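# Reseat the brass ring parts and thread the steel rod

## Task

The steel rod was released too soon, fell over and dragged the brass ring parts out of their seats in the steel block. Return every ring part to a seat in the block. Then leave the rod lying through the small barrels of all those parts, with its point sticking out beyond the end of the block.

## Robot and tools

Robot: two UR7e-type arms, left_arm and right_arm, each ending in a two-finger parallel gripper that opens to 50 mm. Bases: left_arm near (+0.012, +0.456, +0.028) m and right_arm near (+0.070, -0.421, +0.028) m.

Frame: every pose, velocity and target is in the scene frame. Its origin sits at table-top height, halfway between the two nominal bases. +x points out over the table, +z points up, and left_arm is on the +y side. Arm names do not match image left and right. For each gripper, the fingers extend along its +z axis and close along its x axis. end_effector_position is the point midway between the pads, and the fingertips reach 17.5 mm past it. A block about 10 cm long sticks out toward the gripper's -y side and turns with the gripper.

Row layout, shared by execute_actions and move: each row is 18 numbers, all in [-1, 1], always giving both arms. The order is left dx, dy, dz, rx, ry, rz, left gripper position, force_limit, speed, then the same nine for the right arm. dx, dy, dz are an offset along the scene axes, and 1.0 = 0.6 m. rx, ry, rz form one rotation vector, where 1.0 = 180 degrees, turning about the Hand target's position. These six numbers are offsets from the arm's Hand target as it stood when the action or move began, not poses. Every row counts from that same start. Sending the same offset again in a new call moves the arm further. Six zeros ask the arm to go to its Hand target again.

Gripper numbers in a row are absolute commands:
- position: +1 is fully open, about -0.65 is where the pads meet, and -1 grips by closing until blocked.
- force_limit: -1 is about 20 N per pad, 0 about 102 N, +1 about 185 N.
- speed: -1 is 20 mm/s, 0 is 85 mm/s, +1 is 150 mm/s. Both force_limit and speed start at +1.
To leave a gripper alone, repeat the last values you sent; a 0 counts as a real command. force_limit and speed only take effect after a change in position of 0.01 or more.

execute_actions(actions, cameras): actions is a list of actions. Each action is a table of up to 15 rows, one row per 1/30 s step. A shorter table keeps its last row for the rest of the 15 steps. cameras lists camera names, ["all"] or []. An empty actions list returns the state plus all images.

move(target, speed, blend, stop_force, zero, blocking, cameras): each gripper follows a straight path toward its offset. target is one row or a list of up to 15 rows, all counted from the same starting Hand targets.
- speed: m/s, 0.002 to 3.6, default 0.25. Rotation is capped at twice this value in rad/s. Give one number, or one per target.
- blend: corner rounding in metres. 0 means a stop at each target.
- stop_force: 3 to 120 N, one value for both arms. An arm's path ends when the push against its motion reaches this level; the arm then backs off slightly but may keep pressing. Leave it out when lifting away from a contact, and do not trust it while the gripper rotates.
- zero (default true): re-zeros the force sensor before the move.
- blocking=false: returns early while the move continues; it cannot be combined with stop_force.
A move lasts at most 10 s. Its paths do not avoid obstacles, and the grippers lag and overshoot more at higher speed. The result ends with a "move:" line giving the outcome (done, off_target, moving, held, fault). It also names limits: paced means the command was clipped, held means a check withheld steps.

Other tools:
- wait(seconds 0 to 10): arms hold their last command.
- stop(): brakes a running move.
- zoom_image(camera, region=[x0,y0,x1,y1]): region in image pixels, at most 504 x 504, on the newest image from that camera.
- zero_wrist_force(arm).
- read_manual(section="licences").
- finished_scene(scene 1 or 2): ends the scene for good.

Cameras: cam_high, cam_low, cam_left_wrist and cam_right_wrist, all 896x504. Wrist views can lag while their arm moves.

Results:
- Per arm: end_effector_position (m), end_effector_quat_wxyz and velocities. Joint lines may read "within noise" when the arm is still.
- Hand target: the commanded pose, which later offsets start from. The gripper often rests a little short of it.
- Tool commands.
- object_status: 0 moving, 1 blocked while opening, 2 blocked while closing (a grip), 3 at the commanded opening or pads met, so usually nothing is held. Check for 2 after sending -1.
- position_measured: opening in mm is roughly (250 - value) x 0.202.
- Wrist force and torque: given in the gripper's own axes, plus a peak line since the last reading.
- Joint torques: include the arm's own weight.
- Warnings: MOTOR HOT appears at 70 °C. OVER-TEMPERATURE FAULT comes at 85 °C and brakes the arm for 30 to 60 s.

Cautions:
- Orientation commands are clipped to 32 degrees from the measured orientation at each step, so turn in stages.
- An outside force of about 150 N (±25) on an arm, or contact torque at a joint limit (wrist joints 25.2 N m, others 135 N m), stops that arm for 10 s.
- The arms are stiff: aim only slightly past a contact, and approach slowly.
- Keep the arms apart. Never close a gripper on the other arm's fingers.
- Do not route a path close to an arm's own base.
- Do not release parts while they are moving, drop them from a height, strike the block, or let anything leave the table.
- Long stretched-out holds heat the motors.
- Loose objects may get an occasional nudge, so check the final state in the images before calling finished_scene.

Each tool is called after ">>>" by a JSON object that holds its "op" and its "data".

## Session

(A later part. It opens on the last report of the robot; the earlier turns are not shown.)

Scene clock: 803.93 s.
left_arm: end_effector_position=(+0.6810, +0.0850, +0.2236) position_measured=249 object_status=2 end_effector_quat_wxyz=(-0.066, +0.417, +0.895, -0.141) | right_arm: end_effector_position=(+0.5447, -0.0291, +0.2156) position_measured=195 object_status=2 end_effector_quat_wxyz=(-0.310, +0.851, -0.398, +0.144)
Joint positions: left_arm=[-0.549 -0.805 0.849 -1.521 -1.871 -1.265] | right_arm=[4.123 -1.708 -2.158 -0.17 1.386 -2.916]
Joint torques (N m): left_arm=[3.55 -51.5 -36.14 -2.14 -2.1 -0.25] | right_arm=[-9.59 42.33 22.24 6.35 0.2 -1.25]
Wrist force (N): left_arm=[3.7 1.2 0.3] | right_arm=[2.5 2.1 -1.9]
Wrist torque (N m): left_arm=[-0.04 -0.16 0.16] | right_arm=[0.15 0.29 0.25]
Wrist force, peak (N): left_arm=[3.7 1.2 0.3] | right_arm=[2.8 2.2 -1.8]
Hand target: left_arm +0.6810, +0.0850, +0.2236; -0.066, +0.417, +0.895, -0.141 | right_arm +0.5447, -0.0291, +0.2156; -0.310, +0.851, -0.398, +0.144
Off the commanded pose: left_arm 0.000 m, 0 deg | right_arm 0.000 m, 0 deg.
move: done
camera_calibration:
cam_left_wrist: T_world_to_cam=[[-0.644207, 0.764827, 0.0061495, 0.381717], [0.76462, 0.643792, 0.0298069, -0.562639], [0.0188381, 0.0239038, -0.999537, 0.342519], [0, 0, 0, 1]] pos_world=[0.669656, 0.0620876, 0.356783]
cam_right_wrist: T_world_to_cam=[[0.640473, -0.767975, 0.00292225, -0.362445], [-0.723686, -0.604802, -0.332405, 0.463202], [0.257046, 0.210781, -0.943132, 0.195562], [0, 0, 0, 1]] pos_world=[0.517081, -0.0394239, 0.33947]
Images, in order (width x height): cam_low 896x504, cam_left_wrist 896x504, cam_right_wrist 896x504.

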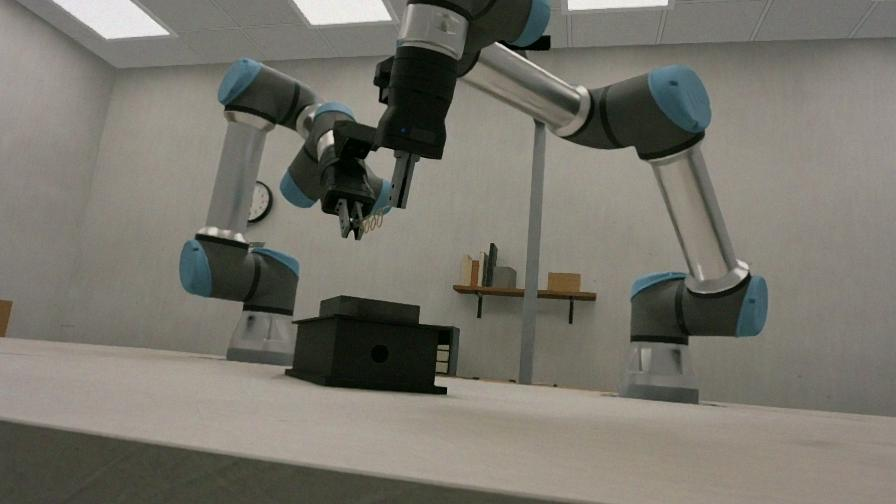

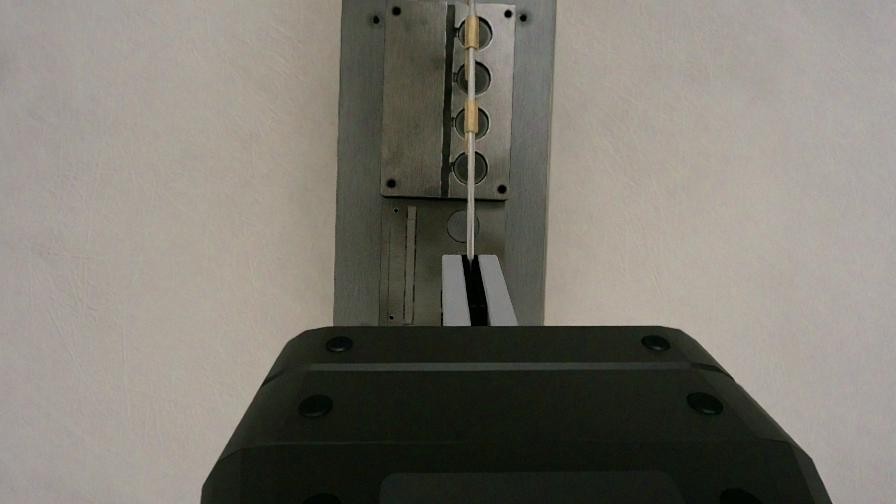

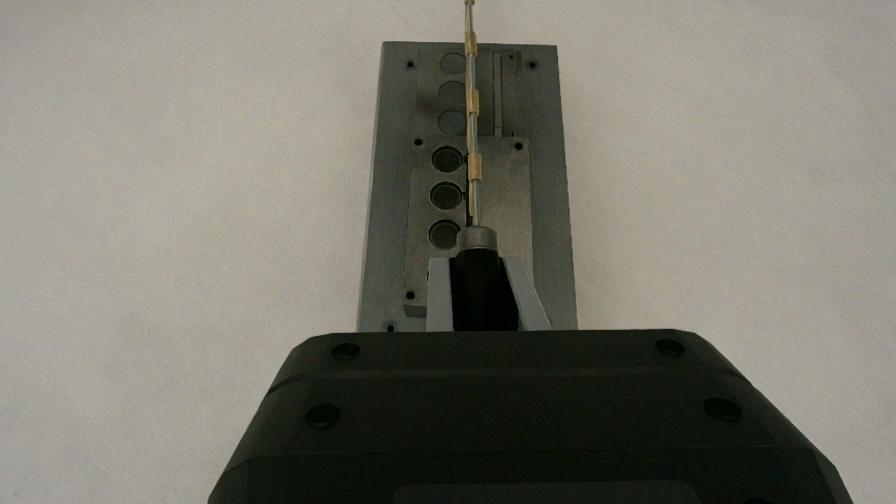

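>>> {"op": "move", "data": {"target": [[0,0,0,0,0,0,-0.1,-0.2,-0.8,0,0,0,0,0,0,-1,0.3,-1],[0.0237,0.0198,0.095,0,0,0,0.5,-0.2,0,0,0,0,0,0,0,-1,0.3,-1]], "speed": [0.05,0.08], "cameras": ["cam_low","cam_right_wrist","cam_left_wrist"]}}

>>> {"op": "zoom_image", "data": {"camera": "cam_low", "region": [340, 165, 440, 265]}}

Scene clock: 814.67 s.
left_arm: end_effector_position=(+0.6952, +0.0969, +0.2806) position_measured=78 object_status=3 end_effector_quat_wxyz=(-0.067, +0.417, +0.895, -0.141) | right_arm: end_effector_position=(+0.5447, -0.0291, +0.2156) position_measured=195 object_status=2 end_effector_quat_wxyz=(-0.310, +0.851, -0.398, +0.144)
Joint positions: left_arm=[-0.527 -0.766 0.632 -1.336 -1.868 -1.242] | right_arm=[4.123 -1.708 -2.158 -0.17 1.386 -2.916]
Joint torques (N m): left_arm=[-10.14 -71.82 -38.05 -1.24 -0.55 -1.25] | right_arm=[-10.39 41.58 14.75 5.84 -2.73 -1.25]
Wrist force (N): left_arm=[0.6 -0.4 0.8] | right_arm=[0.1 1.1 -0.9]
Wrist torque (N m): left_arm=[-0.07 -0.16 0.05] | right_arm=[0.14 0.02 -0.03]
Wrist force, peak (N): left_arm=[3.8 1.1 -0.1] | right_arm=[2.7 2.3 -2.0]
Hand target: left_arm +0.6952, +0.0969, +0.2806; -0.066, +0.417, +0.895, -0.141 | right_arm +0.5447, -0.0291, +0.2156; -0.310, +0.851, -0.398, +0.144
Off the commanded pose: left_arm 0.000 m, 0 deg | right_arm 0.000 m, 0 deg.
move: done
camera_calibration:
cam_left_wrist: T_world_to_cam=[[-0.644207, 0.764827, 0.0061495, 0.381413], [0.76462, 0.643792, 0.0298069, -0.582856], [0.0188381, 0.0239038, -0.999537, 0.39894], [0, 0, 0, 1]] pos_world=[0.683856, 0.0739876, 0.413783]
cam_right_wrist: T_world_to_cam=[[0.640473, -0.767975, 0.00292225, -0.362445], [-0.723686, -0.604802, -0.332405, 0.463202], [0.257046, 0.210781, -0.943132, 0.195562], [0, 0, 0, 1]] pos_world=[0.517081, -0.0394239, 0.33947]
Images, in order (width x height): cam_low 896x504, cam_left_wrist 896x504, cam_right_wrist 896x504.

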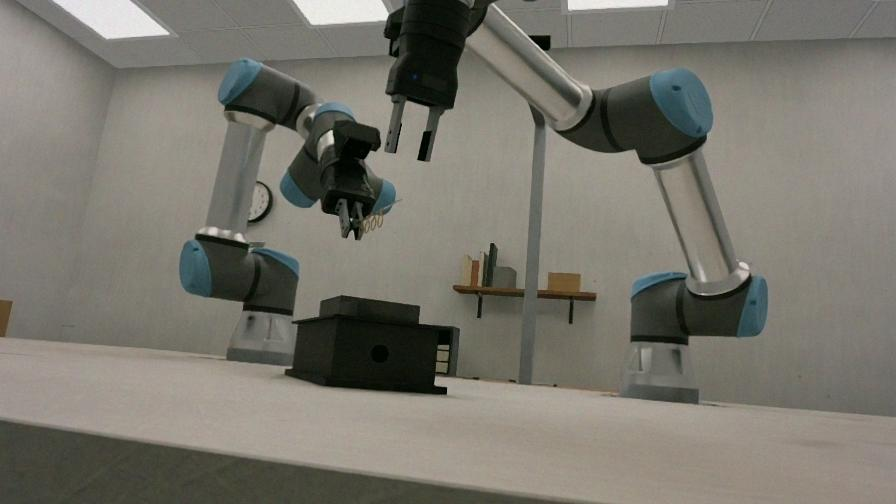

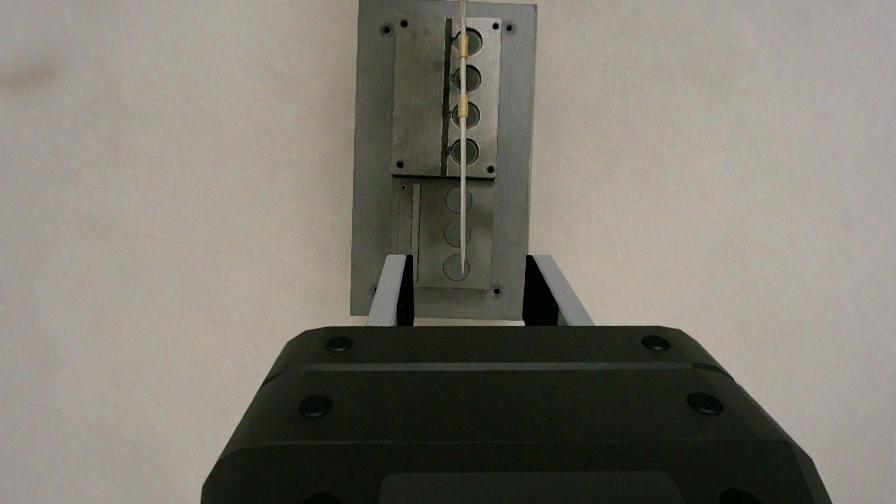

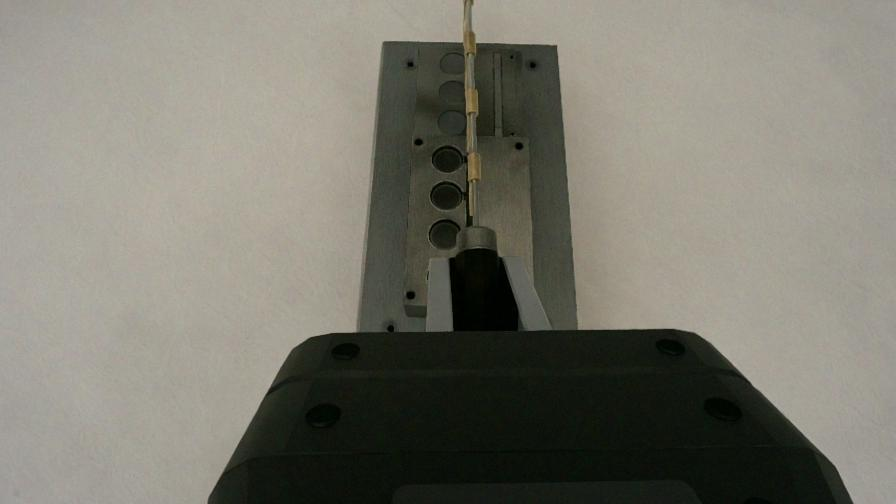

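Scaled by 5.040.

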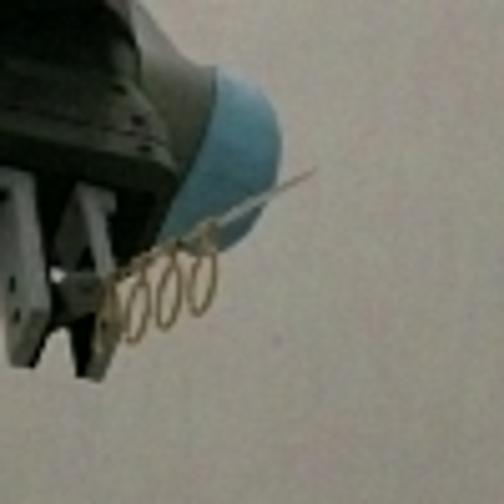

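>>> {"op": "zoom_image", "data": {"camera": "cam_left_wrist", "region": [380, 0, 540, 160]}}

>>> {"op": "zoom_image", "data": {"camera": "cam_left_wrist", "region": [380, 140, 540, 300]}}

>>> {"op": "zoom_image", "data": {"camera": "cam_low", "region": [330, 180, 430, 280]}}

>>> {"op": "zoom_image", "data": {"camera": "cam_low", "region": [280, 280, 460, 400]}}

Scaled by 3.150.

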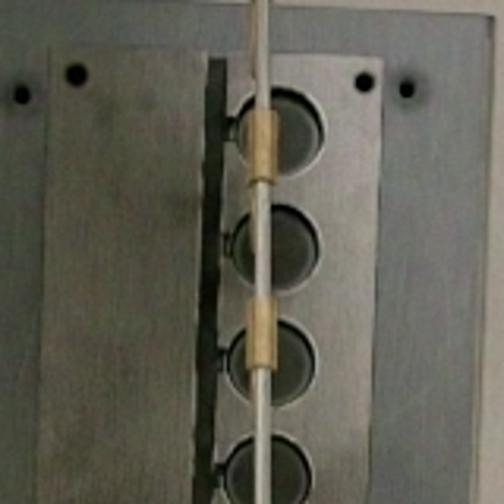

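Scaled by 3.150.

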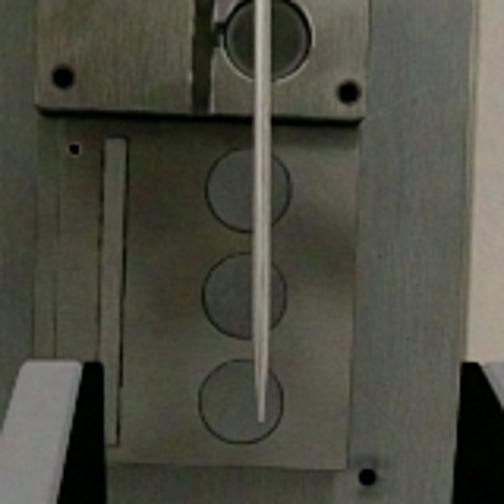

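Scaled by 5.040.

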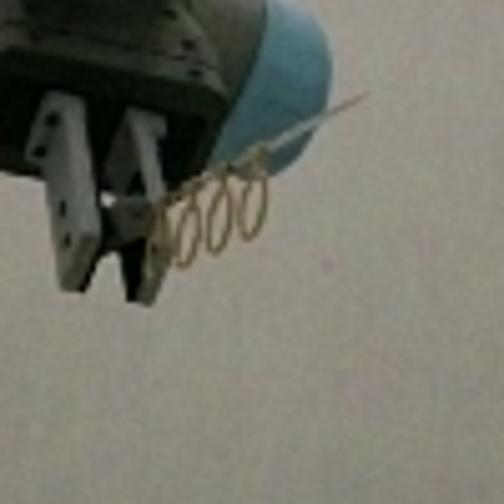

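Scaled by 2.800.

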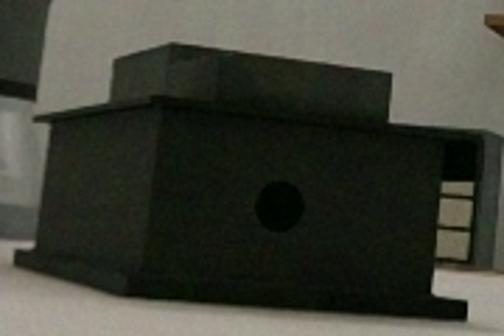

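>>> {"op": "move", "data": {"target": [[0,0,0,0,0,0,0.5,-0.2,0,-0.0292,0.0307,0,0,0,-0.0111,-1,0.3,-1],[0,0,0,0,0,0,0.5,-0.2,0,-0.0292,0.0307,-0.125,0,0,-0.0111,-1,0.3,-1]], "speed": [0.06,0.08], "cameras": ["cam_low","cam_right_wrist","cam_left_wrist"]}}

>>> {"op": "zoom_image", "data": {"camera": "cam_left_wrist", "region": [380, 0, 540, 160]}}

>>> {"op": "zoom_image", "data": {"camera": "cam_left_wrist", "region": [380, 140, 540, 300]}}

>>> {"op": "zoom_image", "data": {"camera": "cam_right_wrist", "region": [380, 0, 580, 300]}}

>>> {"op": "zoom_image", "data": {"camera": "cam_low", "region": [300, 200, 440, 340]}}

Scene clock: 911.53 s.
left_arm: end_effector_position=(+0.6952, +0.0969, +0.2806) position_measured=78 object_status=3 end_effector_quat_wxyz=(-0.066, +0.417, +0.895, -0.141) | right_arm: end_effector_position=(+0.5271, -0.0107, +0.1405) position_measured=195 object_status=2 end_effector_quat_wxyz=(-0.307, +0.844, -0.412, +0.150)
Joint positions: left_arm=[-0.527 -0.766 0.632 -1.336 -1.868 -1.242] | right_arm=[4.193 -1.863 -2.231 0.039 1.321 -2.831]
Joint torques (N m): left_arm=[-9.51 -71 -38.82 -1.36 -3.15 -0.77] | right_arm=[-12.78 34.28 24.1 5.13 -1.73 -1.28]
Wrist force (N): left_arm=[0.9 -0.3 0.7] | right_arm=[0.0 0.9 -0.7]
Wrist torque (N m): left_arm=[-0.05 -0.20 0.05] | right_arm=[0.11 0.03 0.04]
Wrist force, peak (N): left_arm=[0.9 -0.4 0.9] | right_arm=[0.0 2.1 0.3]
Hand target: left_arm +0.6952, +0.0969, +0.2806; -0.066, +0.417, +0.895, -0.141 | right_arm +0.5272, -0.0107, +0.1406; -0.307, +0.844, -0.412, +0.150
Off the commanded pose: left_arm 0.000 m, 0 deg | right_arm 0.000 m, 0 deg.
move: done
camera_calibration:
cam_left_wrist: T_world_to_cam=[[-0.644207, 0.764827, 0.0061495, 0.381413], [0.76462, 0.643792, 0.0298069, -0.582856], [0.0188381, 0.0239038, -0.999537, 0.39894], [0, 0, 0, 1]] pos_world=[0.683856, 0.0739876, 0.413783]
cam_right_wrist: T_world_to_cam=[[0.613333, -0.789819, 0.0029348, -0.322833], [-0.744365, -0.57927, -0.332215, 0.44778], [0.26409, 0.201574, -0.943199, 0.121675], [0, 0, 0, 1]] pos_world=[0.499183, -0.0201204, 0.26447]
Images, in order (width x height): cam_low 896x504, cam_left_wrist 896x504, cam_right_wrist 896x504.

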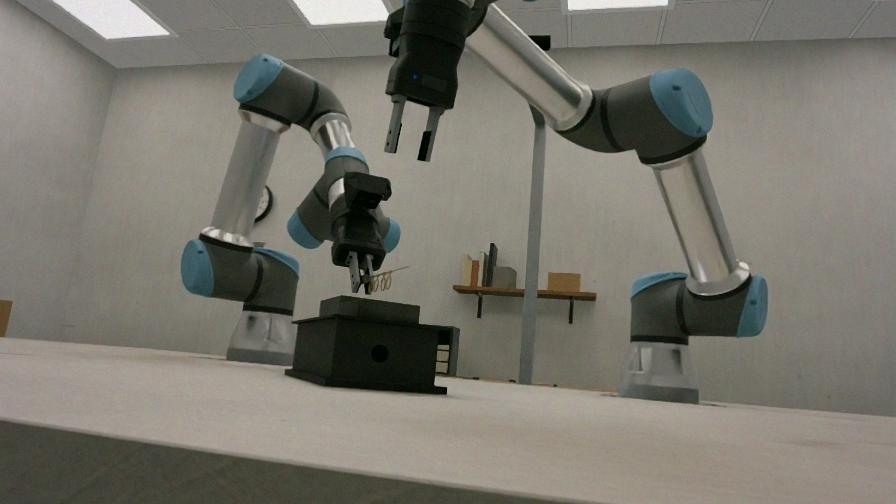

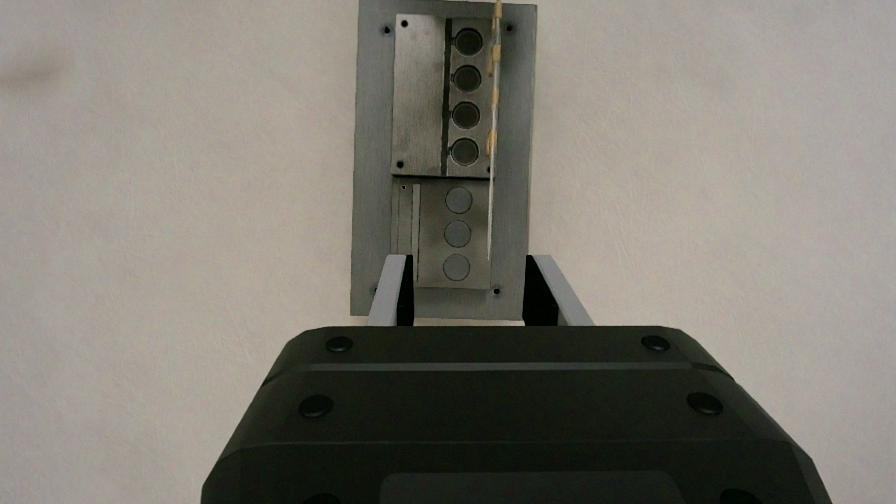

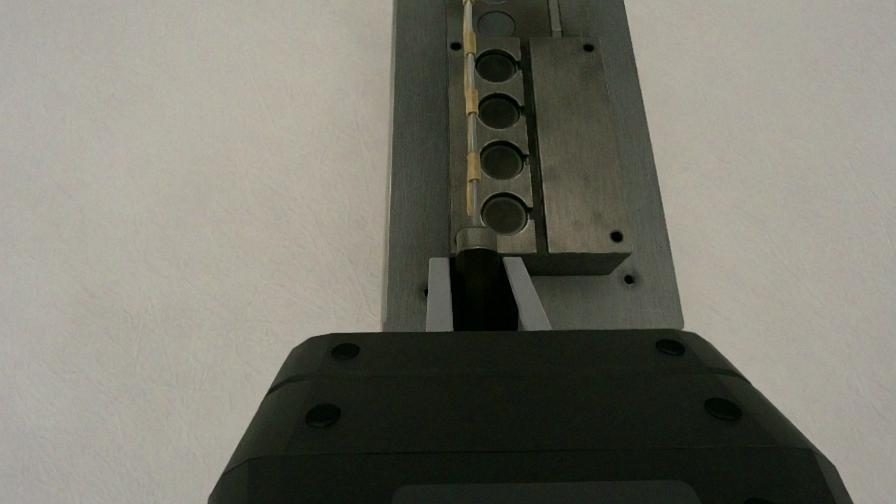

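Scaled by 3.150.

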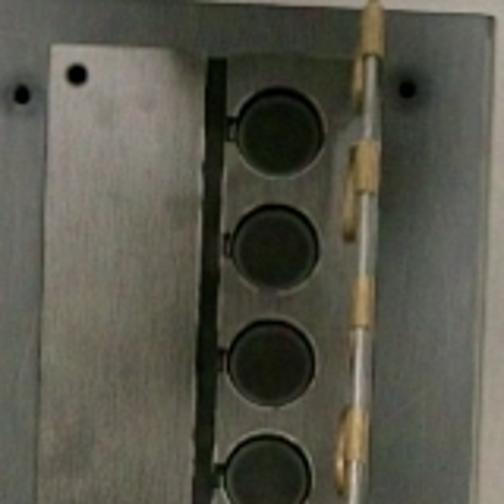

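Scaled by 3.150.

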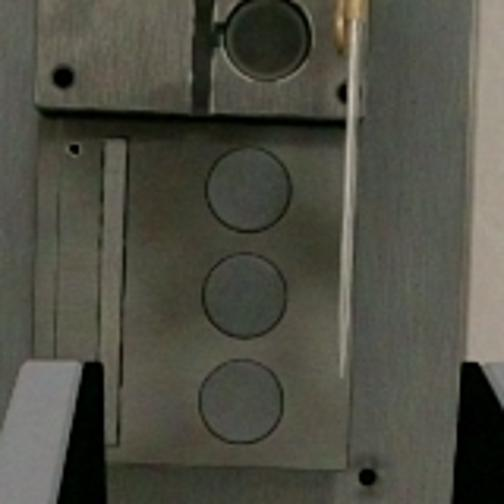

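Scaled by 1.680.

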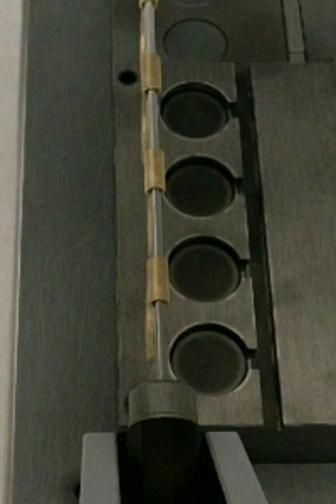

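Scaled by 3.600.

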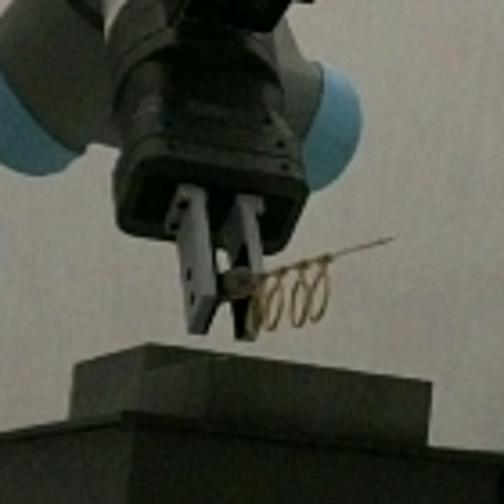

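>>> {"op": "move", "data": {"target": [0,0,0,0,0,0,0.5,-0.2,0,0.00275,-0.0008,-0.0192,0,0,0,-1,0.3,-1], "speed": 0.03}}

>>> {"op": "move", "data": {"target": [0,0,0,0,0,0,0.5,-0.2,0,0,0,-0.0167,0,0,0,-1,0.3,-1], "speed": 0.008, "stop_force": 3, "cameras": ["cam_low","cam_right_wrist","cam_left_wrist"]}}

>>> {"op": "zoom_image", "data": {"camera": "cam_left_wrist", "region": [380, 0, 540, 160]}}

>>> {"op": "zoom_image", "data": {"camera": "cam_right_wrist", "region": [380, 0, 580, 300]}}

>>> {"op": "zoom_image", "data": {"camera": "cam_low", "region": [320, 230, 420, 330]}}

Scene clock: 962.63 s.
left_arm: end_effector_position=(+0.6952, +0.0969, +0.2806) position_measured=78 object_status=3 end_effector_quat_wxyz=(-0.066, +0.417, +0.895, -0.141) | right_arm: end_effector_position=(+0.5288, -0.0112, +0.1289) position_measured=195 object_status=2 end_effector_quat_wxyz=(-0.307, +0.844, -0.412, +0.150) end_effector_velocity=(+0.000, -0.001, +0.000) end_effector_angular_velocity=(-0.004, +0.002, +0.000)
Joint positions: left_arm=[-0.527 -0.766 0.632 -1.336 -1.868 -1.242] | right_arm=[4.189 -1.893 -2.235 0.075 1.324 -2.835]
Joint velocities: left_arm=[within noise] | right_arm=[0 0.004 0 -0.009 0 0]
Joint torques (N m): left_arm=[-9.94 -68.44 -39.06 -1.48 -3.19 0.15] | right_arm=[-4.43 46.81 16.79 1.96 1.4 -0.71]
Wrist force (N): left_arm=[0.9 -0.1 0.8] | right_arm=[-0.1 0.9 -0.7]
Wrist torque (N m): left_arm=[-0.03 -0.20 0.05] | right_arm=[0.11 0.04 0.05]
Wrist force, peak (N): left_arm=[1.0 -0.4 1.0] | right_arm=[-0.1 0.8 -1.4]
Hand target: left_arm +0.6952, +0.0969, +0.2806; -0.066, +0.417, +0.895, -0.141 | right_arm +0.5288, -0.0112, +0.1290; -0.307, +0.844, -0.412, +0.150
Off the commanded pose: left_arm 0.000 m, 0 deg | right_arm 0.000 m, 0 deg.
move: done

Scene clock: 964.50 s.
left_arm: end_effector_position=(+0.6952, +0.0969, +0.2806) position_measured=78 object_status=3 end_effector_quat_wxyz=(-0.066, +0.417, +0.895, -0.141) | right_arm: end_effector_position=(+0.5288, -0.0111, +0.1226) position_measured=195 object_status=2 end_effector_quat_wxyz=(-0.307, +0.844, -0.412, +0.150)
Joint positions: left_arm=[-0.527 -0.766 0.632 -1.336 -1.868 -1.242] | right_arm=[4.189 -1.909 -2.239 0.095 1.324 -2.835]
Joint torques (N m): left_arm=[-9.82 -68.04 -38.63 -1.57 -3.25 0.28] | right_arm=[5.23 44.74 21.83 1.24 -0.39 1.42]
Wrist force (N): left_arm=[0.8 -0.5 0.9] | right_arm=[0.0 -0.8 -3.3]
Wrist torque (N m): left_arm=[-0.09 -0.19 0.05] | right_arm=[0.41 0.02 0.05]
Wrist force, peak (N): left_arm=[0.8 -0.5 0.9] | right_arm=[0.0 -1.2 -3.9]
Hand target: left_arm +0.6952, +0.0969, +0.2806; -0.066, +0.417, +0.895, -0.141 | right_arm +0.5288, -0.0111, +0.1226; -0.307, +0.844, -0.412, +0.150 (not the last commanded pose)
Off the commanded pose: left_arm 0.000 m, 0 deg | right_arm 0.004 m, 0 deg.
move: contact (right_arm)
camera_calibration:
cam_left_wrist: T_world_to_cam=[[-0.644207, 0.764827, 0.0061495, 0.381413], [0.76462, 0.643792, 0.0298069, -0.582856], [0.0188381, 0.0239038, -0.999537, 0.39894], [0, 0, 0, 1]] pos_world=[0.683856, 0.0739876, 0.413783]
cam_right_wrist: T_world_to_cam=[[0.613345, -0.78981, 0.00283779, -0.324059], [-0.744317, -0.57921, -0.332427, 0.442823], [0.264198, 0.20178, -0.943125, 0.104381], [0, 0, 0, 1]] pos_world=[0.500783, -0.0205195, 0.24657]
Images, in order (width x height): cam_low 896x504, cam_left_wrist 896x504, cam_right_wrist 896x504.

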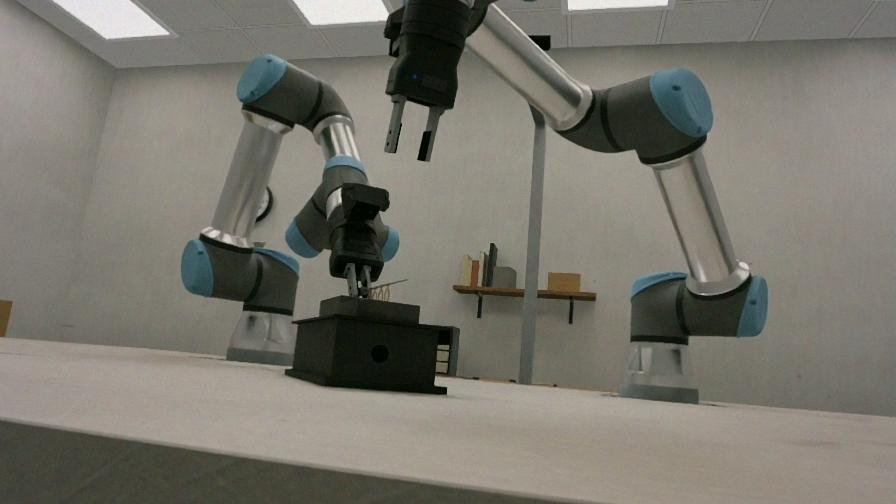

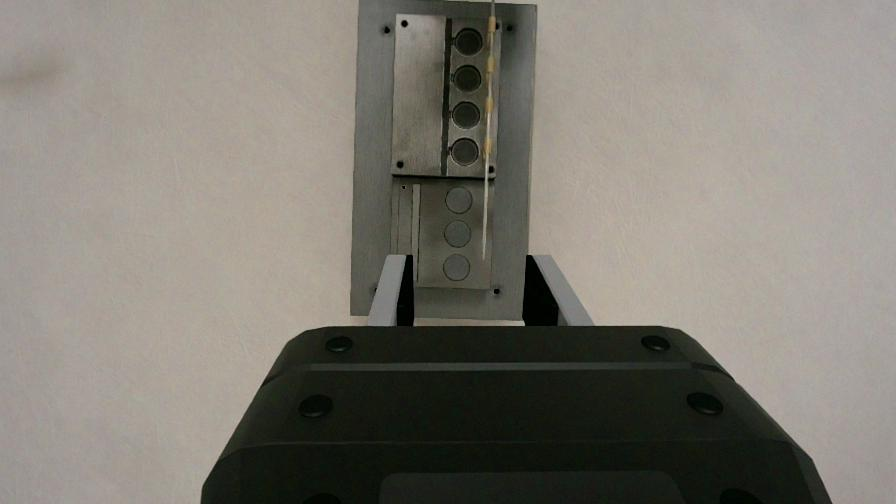

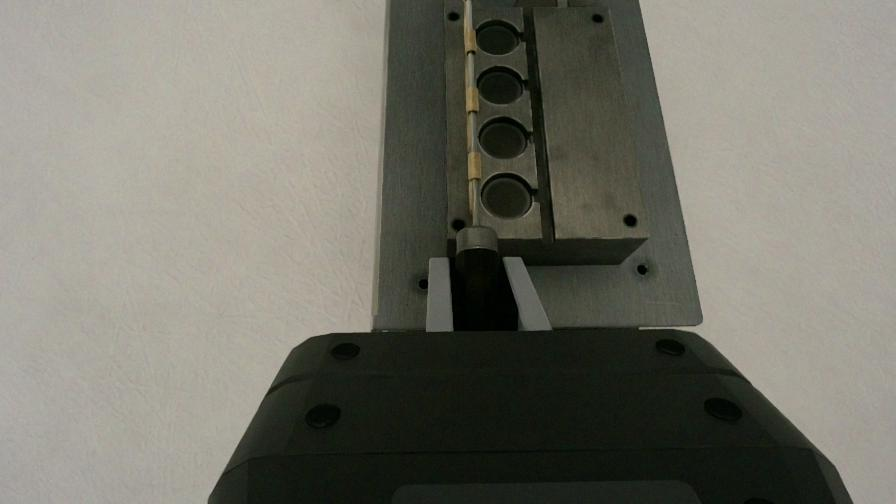

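Scaled by 3.150.

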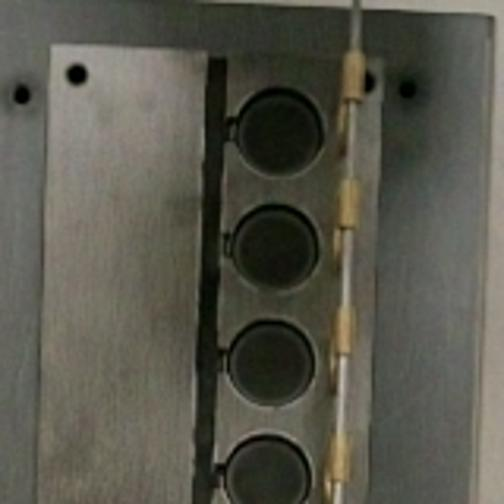

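Scaled by 1.680.

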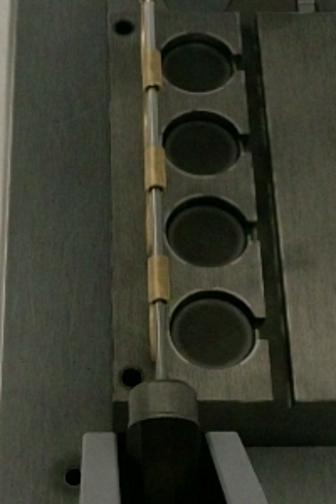

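Scaled by 5.040.

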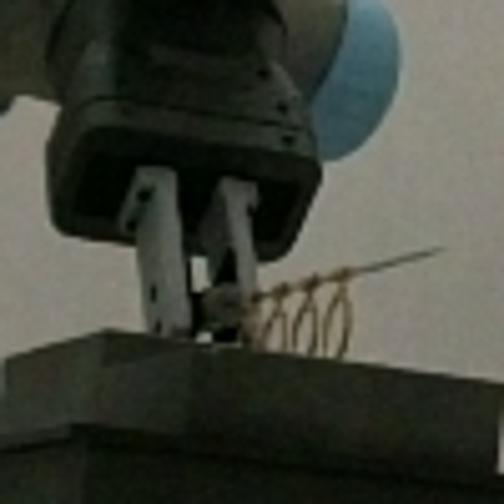

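>>> {"op": "move", "data": {"target": [[0,0,0,0,0,0,0.5,-0.2,0,0.0003,-0.0004,0.0014,0,0,0,-1,0.3,-1],[0,0,0,0,0,0,0.5,-0.2,0,0.0062,-0.0079,0.0014,0,0,0,-1,0.3,-1]], "speed": 0.015, "blend": [0.0005,0], "cameras": ["cam_low","cam_right_wrist","cam_left_wrist"]}}

>>> {"op": "zoom_image", "data": {"camera": "cam_left_wrist", "region": [440, 0, 540, 160]}}

>>> {"op": "zoom_image", "data": {"camera": "cam_low", "region": [360, 270, 410, 310]}}

Scene clock: 987.50 s.
left_arm: end_effector_position=(+0.6952, +0.0969, +0.2806) position_measured=78 object_status=3 end_effector_quat_wxyz=(-0.066, +0.417, +0.895, -0.141) | right_arm: end_effector_position=(+0.5326, -0.0160, +0.1235) position_measured=195 object_status=2 end_effector_quat_wxyz=(-0.307, +0.844, -0.412, +0.150)
Joint positions: left_arm=[-0.527 -0.766 0.632 -1.336 -1.868 -1.242] | right_arm=[4.176 -1.907 -2.24 0.096 1.332 -2.845]
Joint torques (N m): left_arm=[-9.67 -66.37 -38.38 -1.52 -3.13 0.65] | right_arm=[8.3 20.78 11.05 5.51 -0.41 1.39]
Wrist force (N): left_arm=[0.7 -0.1 0.7] | right_arm=[0.1 0.9 -0.9]
Wrist torque (N m): left_arm=[-0.02 -0.16 0.05] | right_arm=[0.11 0.02 0.05]
Wrist force, peak (N): left_arm=[0.8 -0.4 0.9] | right_arm=[0.0 -0.7 -3.7]
Hand target: left_arm +0.6952, +0.0969, +0.2806; -0.066, +0.417, +0.895, -0.141 | right_arm +0.5325, -0.0159, +0.1235; -0.307, +0.844, -0.412, +0.150
Off the commanded pose: left_arm 0.000 m, 0 deg | right_arm 0.000 m, 0 deg.
move: done; blend cut to 0.0004 m at target 1
camera_calibration:
cam_left_wrist: T_world_to_cam=[[-0.644207, 0.764827, 0.0061495, 0.381413], [0.76462, 0.643792, 0.0298069, -0.582856], [0.0188381, 0.0239038, -0.999537, 0.39894], [0, 0, 0, 1]] pos_world=[0.683856, 0.0739876, 0.413783]
cam_right_wrist: T_world_to_cam=[[0.613366, -0.789794, 0.00276358, -0.330254], [-0.744301, -0.5792, -0.332481, 0.443119], [0.264192, 0.201876, -0.943106, 0.105215], [0, 0, 0, 1]] pos_world=[0.504583, -0.0254191, 0.24747]
Images, in order (width x height): cam_low 896x504, cam_left_wrist 896x504, cam_right_wrist 896x504.

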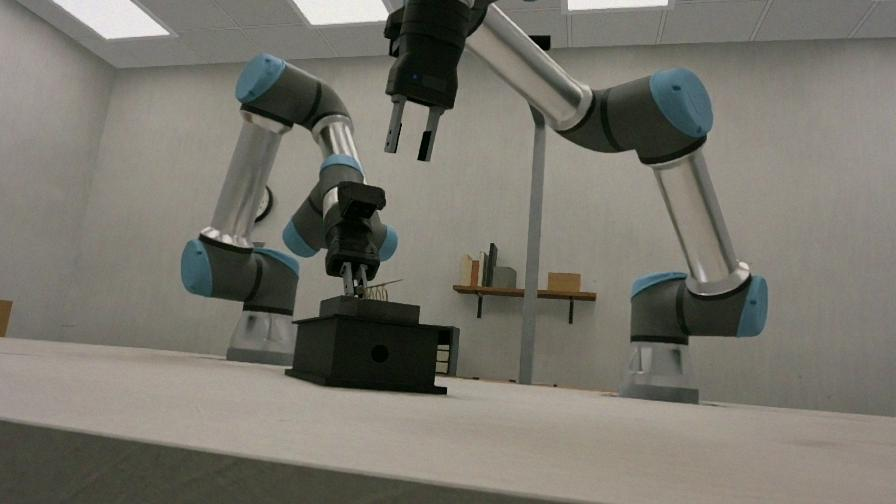

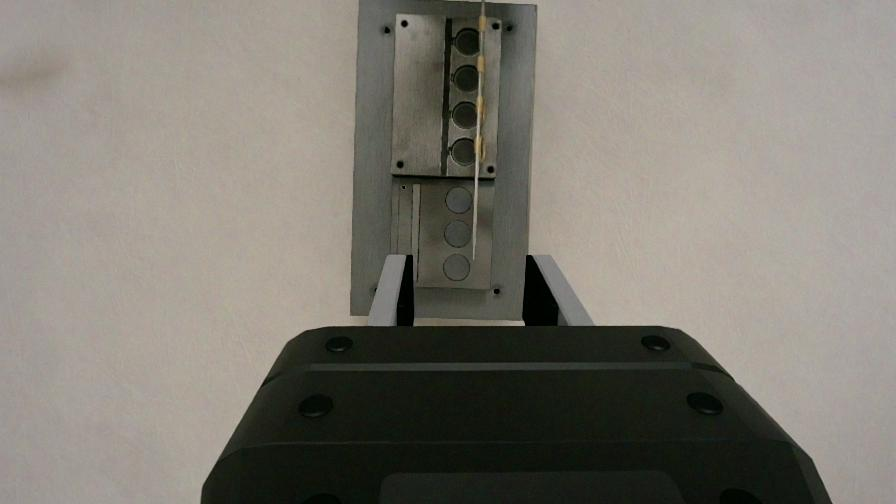

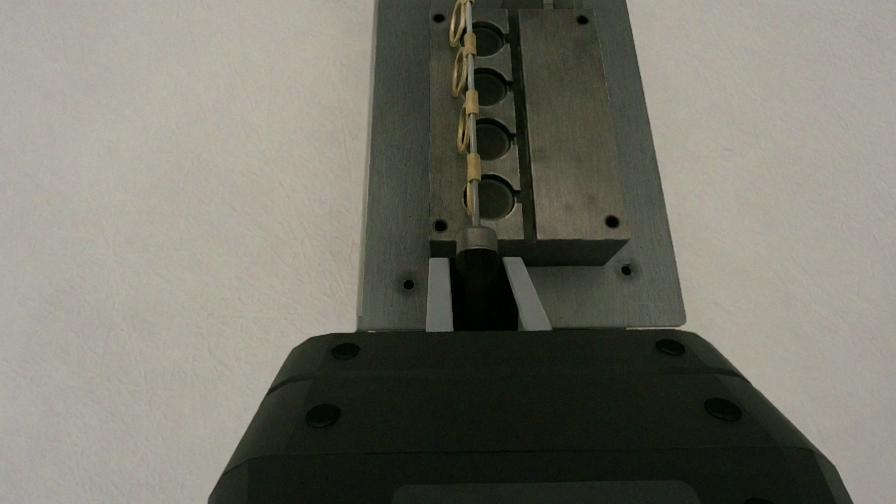

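Scaled by 3.150.

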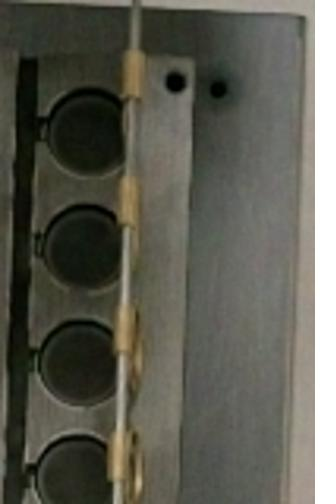

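Scaled by 10.080.

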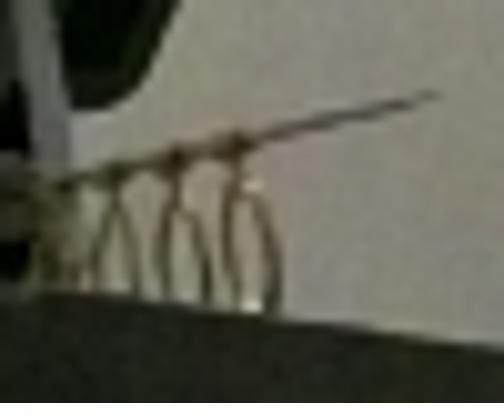

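>>> {"op": "move", "data": {"target": [[0,0,0,0,0,0,0.5,-0.2,0,0.0021,-0.0026,-0.0025,0.0017,-0.0022,0,-1,0.3,-1],[0,0,0,0,0,0,0.5,-0.2,0,0.0051,-0.0066,-0.0038,0.0017,-0.0022,0,-1,0.3,-1]], "speed": 0.015, "blend": [0.0005,0], "cameras": ["cam_low","cam_right_wrist","cam_left_wrist"]}}

>>> {"op": "zoom_image", "data": {"camera": "cam_left_wrist", "region": [440, 0, 540, 160]}}

>>> {"op": "zoom_image", "data": {"camera": "cam_right_wrist", "region": [400, 0, 560, 260]}}

>>> {"op": "zoom_image", "data": {"camera": "cam_low", "region": [360, 270, 410, 310]}}

Scene clock: 1003.37 s.
left_arm: end_effector_position=(+0.6952, +0.0969, +0.2806) position_measured=78 object_status=3 end_effector_quat_wxyz=(-0.066, +0.417, +0.895, -0.141) | right_arm: end_effector_position=(+0.5357, -0.0199, +0.1212) position_measured=195 object_status=2 end_effector_quat_wxyz=(-0.311, +0.843, -0.412, +0.151)
Joint positions: left_arm=[-0.527 -0.766 0.632 -1.336 -1.868 -1.242] | right_arm=[4.167 -1.916 -2.246 0.122 1.335 -2.855]
Joint torques (N m): left_arm=[-8.89 -65.18 -38.61 -1.66 -3.27 1.06] | right_arm=[9.33 27.68 11.78 4.28 -0.73 1.43]
Wrist force (N): left_arm=[0.6 -0.3 0.8] | right_arm=[0.1 0.6 -1.2]
Wrist torque (N m): left_arm=[-0.06 -0.15 0.05] | right_arm=[0.15 0.06 0.06]
Wrist force, peak (N): left_arm=[0.9 -0.2 1.0] | right_arm=[-0.1 1.1 -1.0]
Hand target: left_arm +0.6952, +0.0969, +0.2806; -0.066, +0.417, +0.895, -0.141 | right_arm +0.5356, -0.0198, +0.1212; -0.311, +0.843, -0.412, +0.151
Off the commanded pose: left_arm 0.000 m, 0 deg | right_arm 0.000 m, 0 deg.
move: done
camera_calibration:
cam_left_wrist: T_world_to_cam=[[-0.644207, 0.764827, 0.0061495, 0.381413], [0.76462, 0.643792, 0.0298069, -0.582856], [0.0188381, 0.0239038, -0.999537, 0.39894], [0, 0, 0, 1]] pos_world=[0.683856, 0.0739876, 0.413783]
cam_right_wrist: T_world_to_cam=[[0.613352, -0.789804, 0.00289068, -0.335254], [-0.741965, -0.577448, -0.340649, 0.442131], [0.270715, 0.206793, -0.940186, 0.0992246], [0, 0, 0, 1]] pos_world=[0.506813, -0.0299965, 0.24487]
Images, in order (width x height): cam_low 896x504, cam_left_wrist 896x504, cam_right_wrist 896x504.

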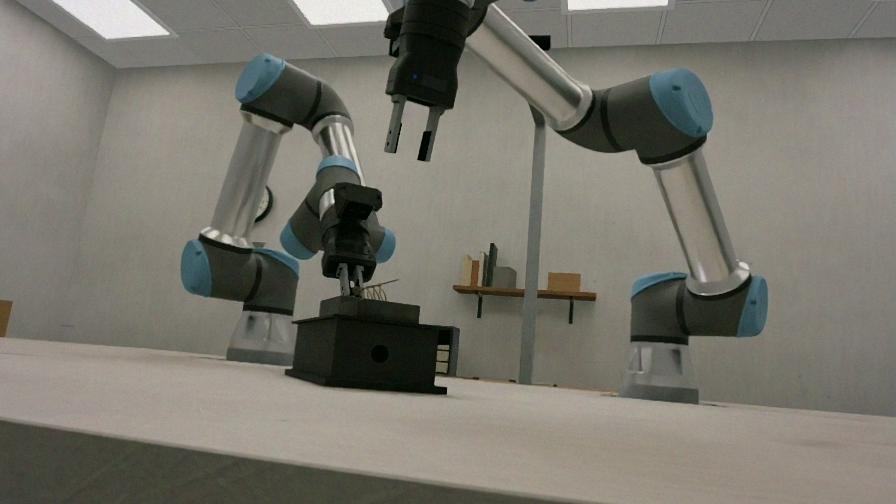

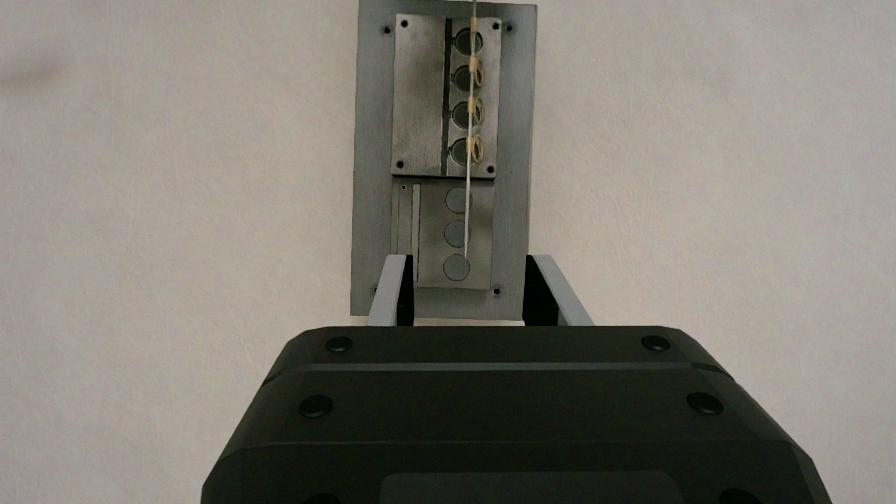

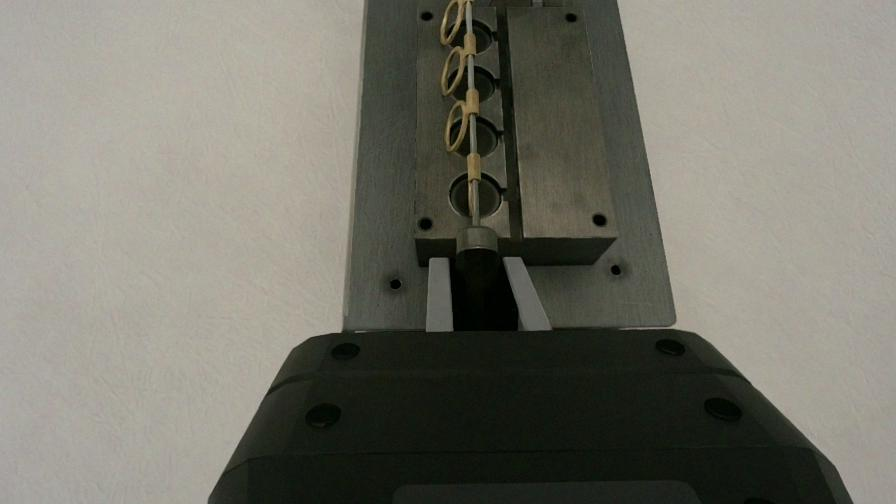

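Scaled by 3.150.

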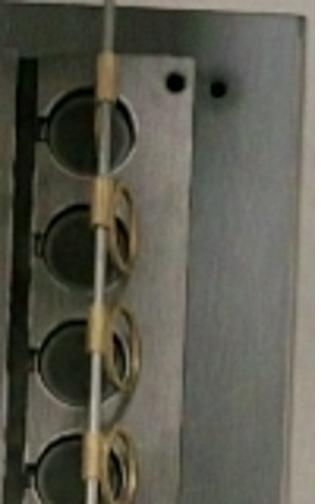

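Scaled by 1.938.

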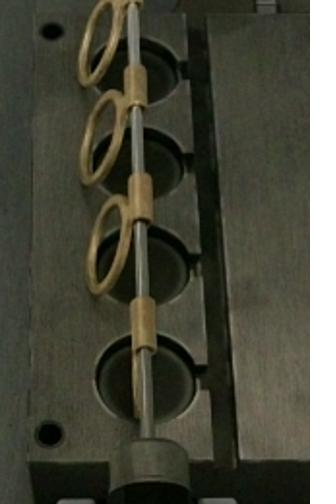

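Scaled by 10.080.

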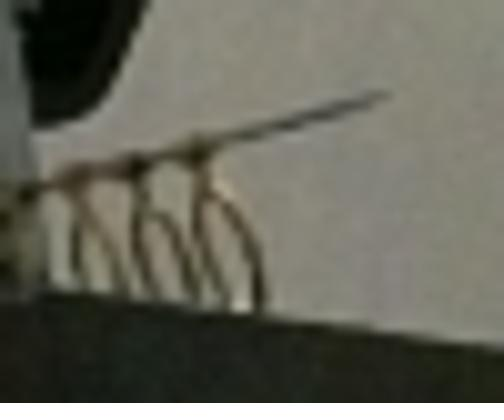

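>>> {"op": "move", "data": {"target": [[0,0,0,0,0,0,0.5,-0.2,0,0.0041,-0.0053,-0.0025,0,0,0,-1,0.3,-1]], "speed": 0.015, "cameras": ["cam_right_wrist","cam_left_wrist"]}}

>>> {"op": "zoom_image", "data": {"camera": "cam_left_wrist", "region": [440, 0, 540, 160]}}

>>> {"op": "zoom_image", "data": {"camera": "cam_right_wrist", "region": [400, 0, 560, 260]}}

Scene clock: 1014.87 s.
left_arm: end_effector_position=(+0.6952, +0.0969, +0.2806) position_measured=78 object_status=3 end_effector_quat_wxyz=(-0.066, +0.417, +0.895, -0.141) | right_arm: end_effector_position=(+0.5381, -0.0231, +0.1197) position_measured=195 object_status=2 end_effector_quat_wxyz=(-0.311, +0.843, -0.412, +0.151)
Joint positions: left_arm=[-0.527 -0.766 0.632 -1.336 -1.868 -1.242] | right_arm=[4.158 -1.92 -2.247 0.129 1.341 -2.862]
Joint torques (N m): left_arm=[-9.43 -64.3 -38.39 -1.68 -3.17 1.26] | right_arm=[2.49 24.38 9.45 4.08 0.96 0.03]
Wrist force (N): left_arm=[1.0 -0.1 0.8] | right_arm=[0.0 -0.4 -2.4]
Wrist torque (N m): left_arm=[-0.02 -0.20 0.05] | right_arm=[0.20 0.07 0.05]
Wrist force, peak (N): left_arm=[1.0 -0.1 0.8] | right_arm=[0.2 -0.4 -2.7]
Hand target: left_arm +0.6952, +0.0969, +0.2806; -0.066, +0.417, +0.895, -0.141 | right_arm +0.5381, -0.0230, +0.1197; -0.311, +0.843, -0.412, +0.151
Off the commanded pose: left_arm 0.000 m, 0 deg | right_arm 0.000 m, 0 deg.
move: done
camera_calibration:
cam_left_wrist: T_world_to_cam=[[-0.644207, 0.764827, 0.0061495, 0.381413], [0.76462, 0.643792, 0.0298069, -0.582856], [0.0188381, 0.0239038, -0.999537, 0.39894], [0, 0, 0, 1]] pos_world=[0.683856, 0.0739876, 0.413783]
cam_right_wrist: T_world_to_cam=[[0.613315, -0.789833, 0.00278951, -0.339268], [-0.741988, -0.577367, -0.340737, 0.441664], [0.270736, 0.206909, -0.940155, 0.0977848], [0, 0, 0, 1]] pos_world=[0.509314, -0.0331959, 0.24337]
Images, in order (width x height): cam_left_wrist 896x504, cam_right_wrist 896x504.

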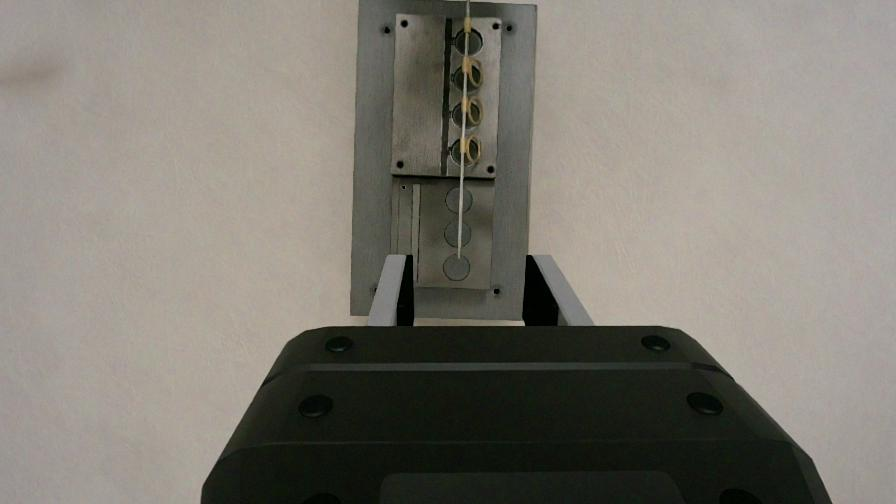

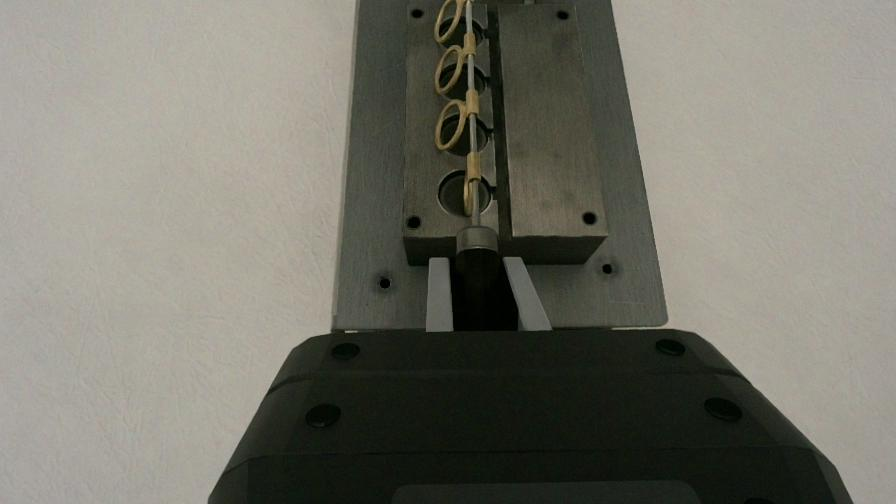

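Scaled by 3.150.

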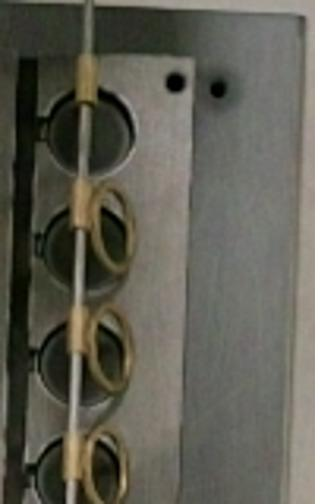

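Scaled by 1.938.

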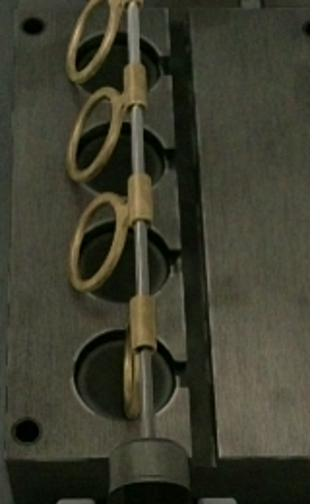

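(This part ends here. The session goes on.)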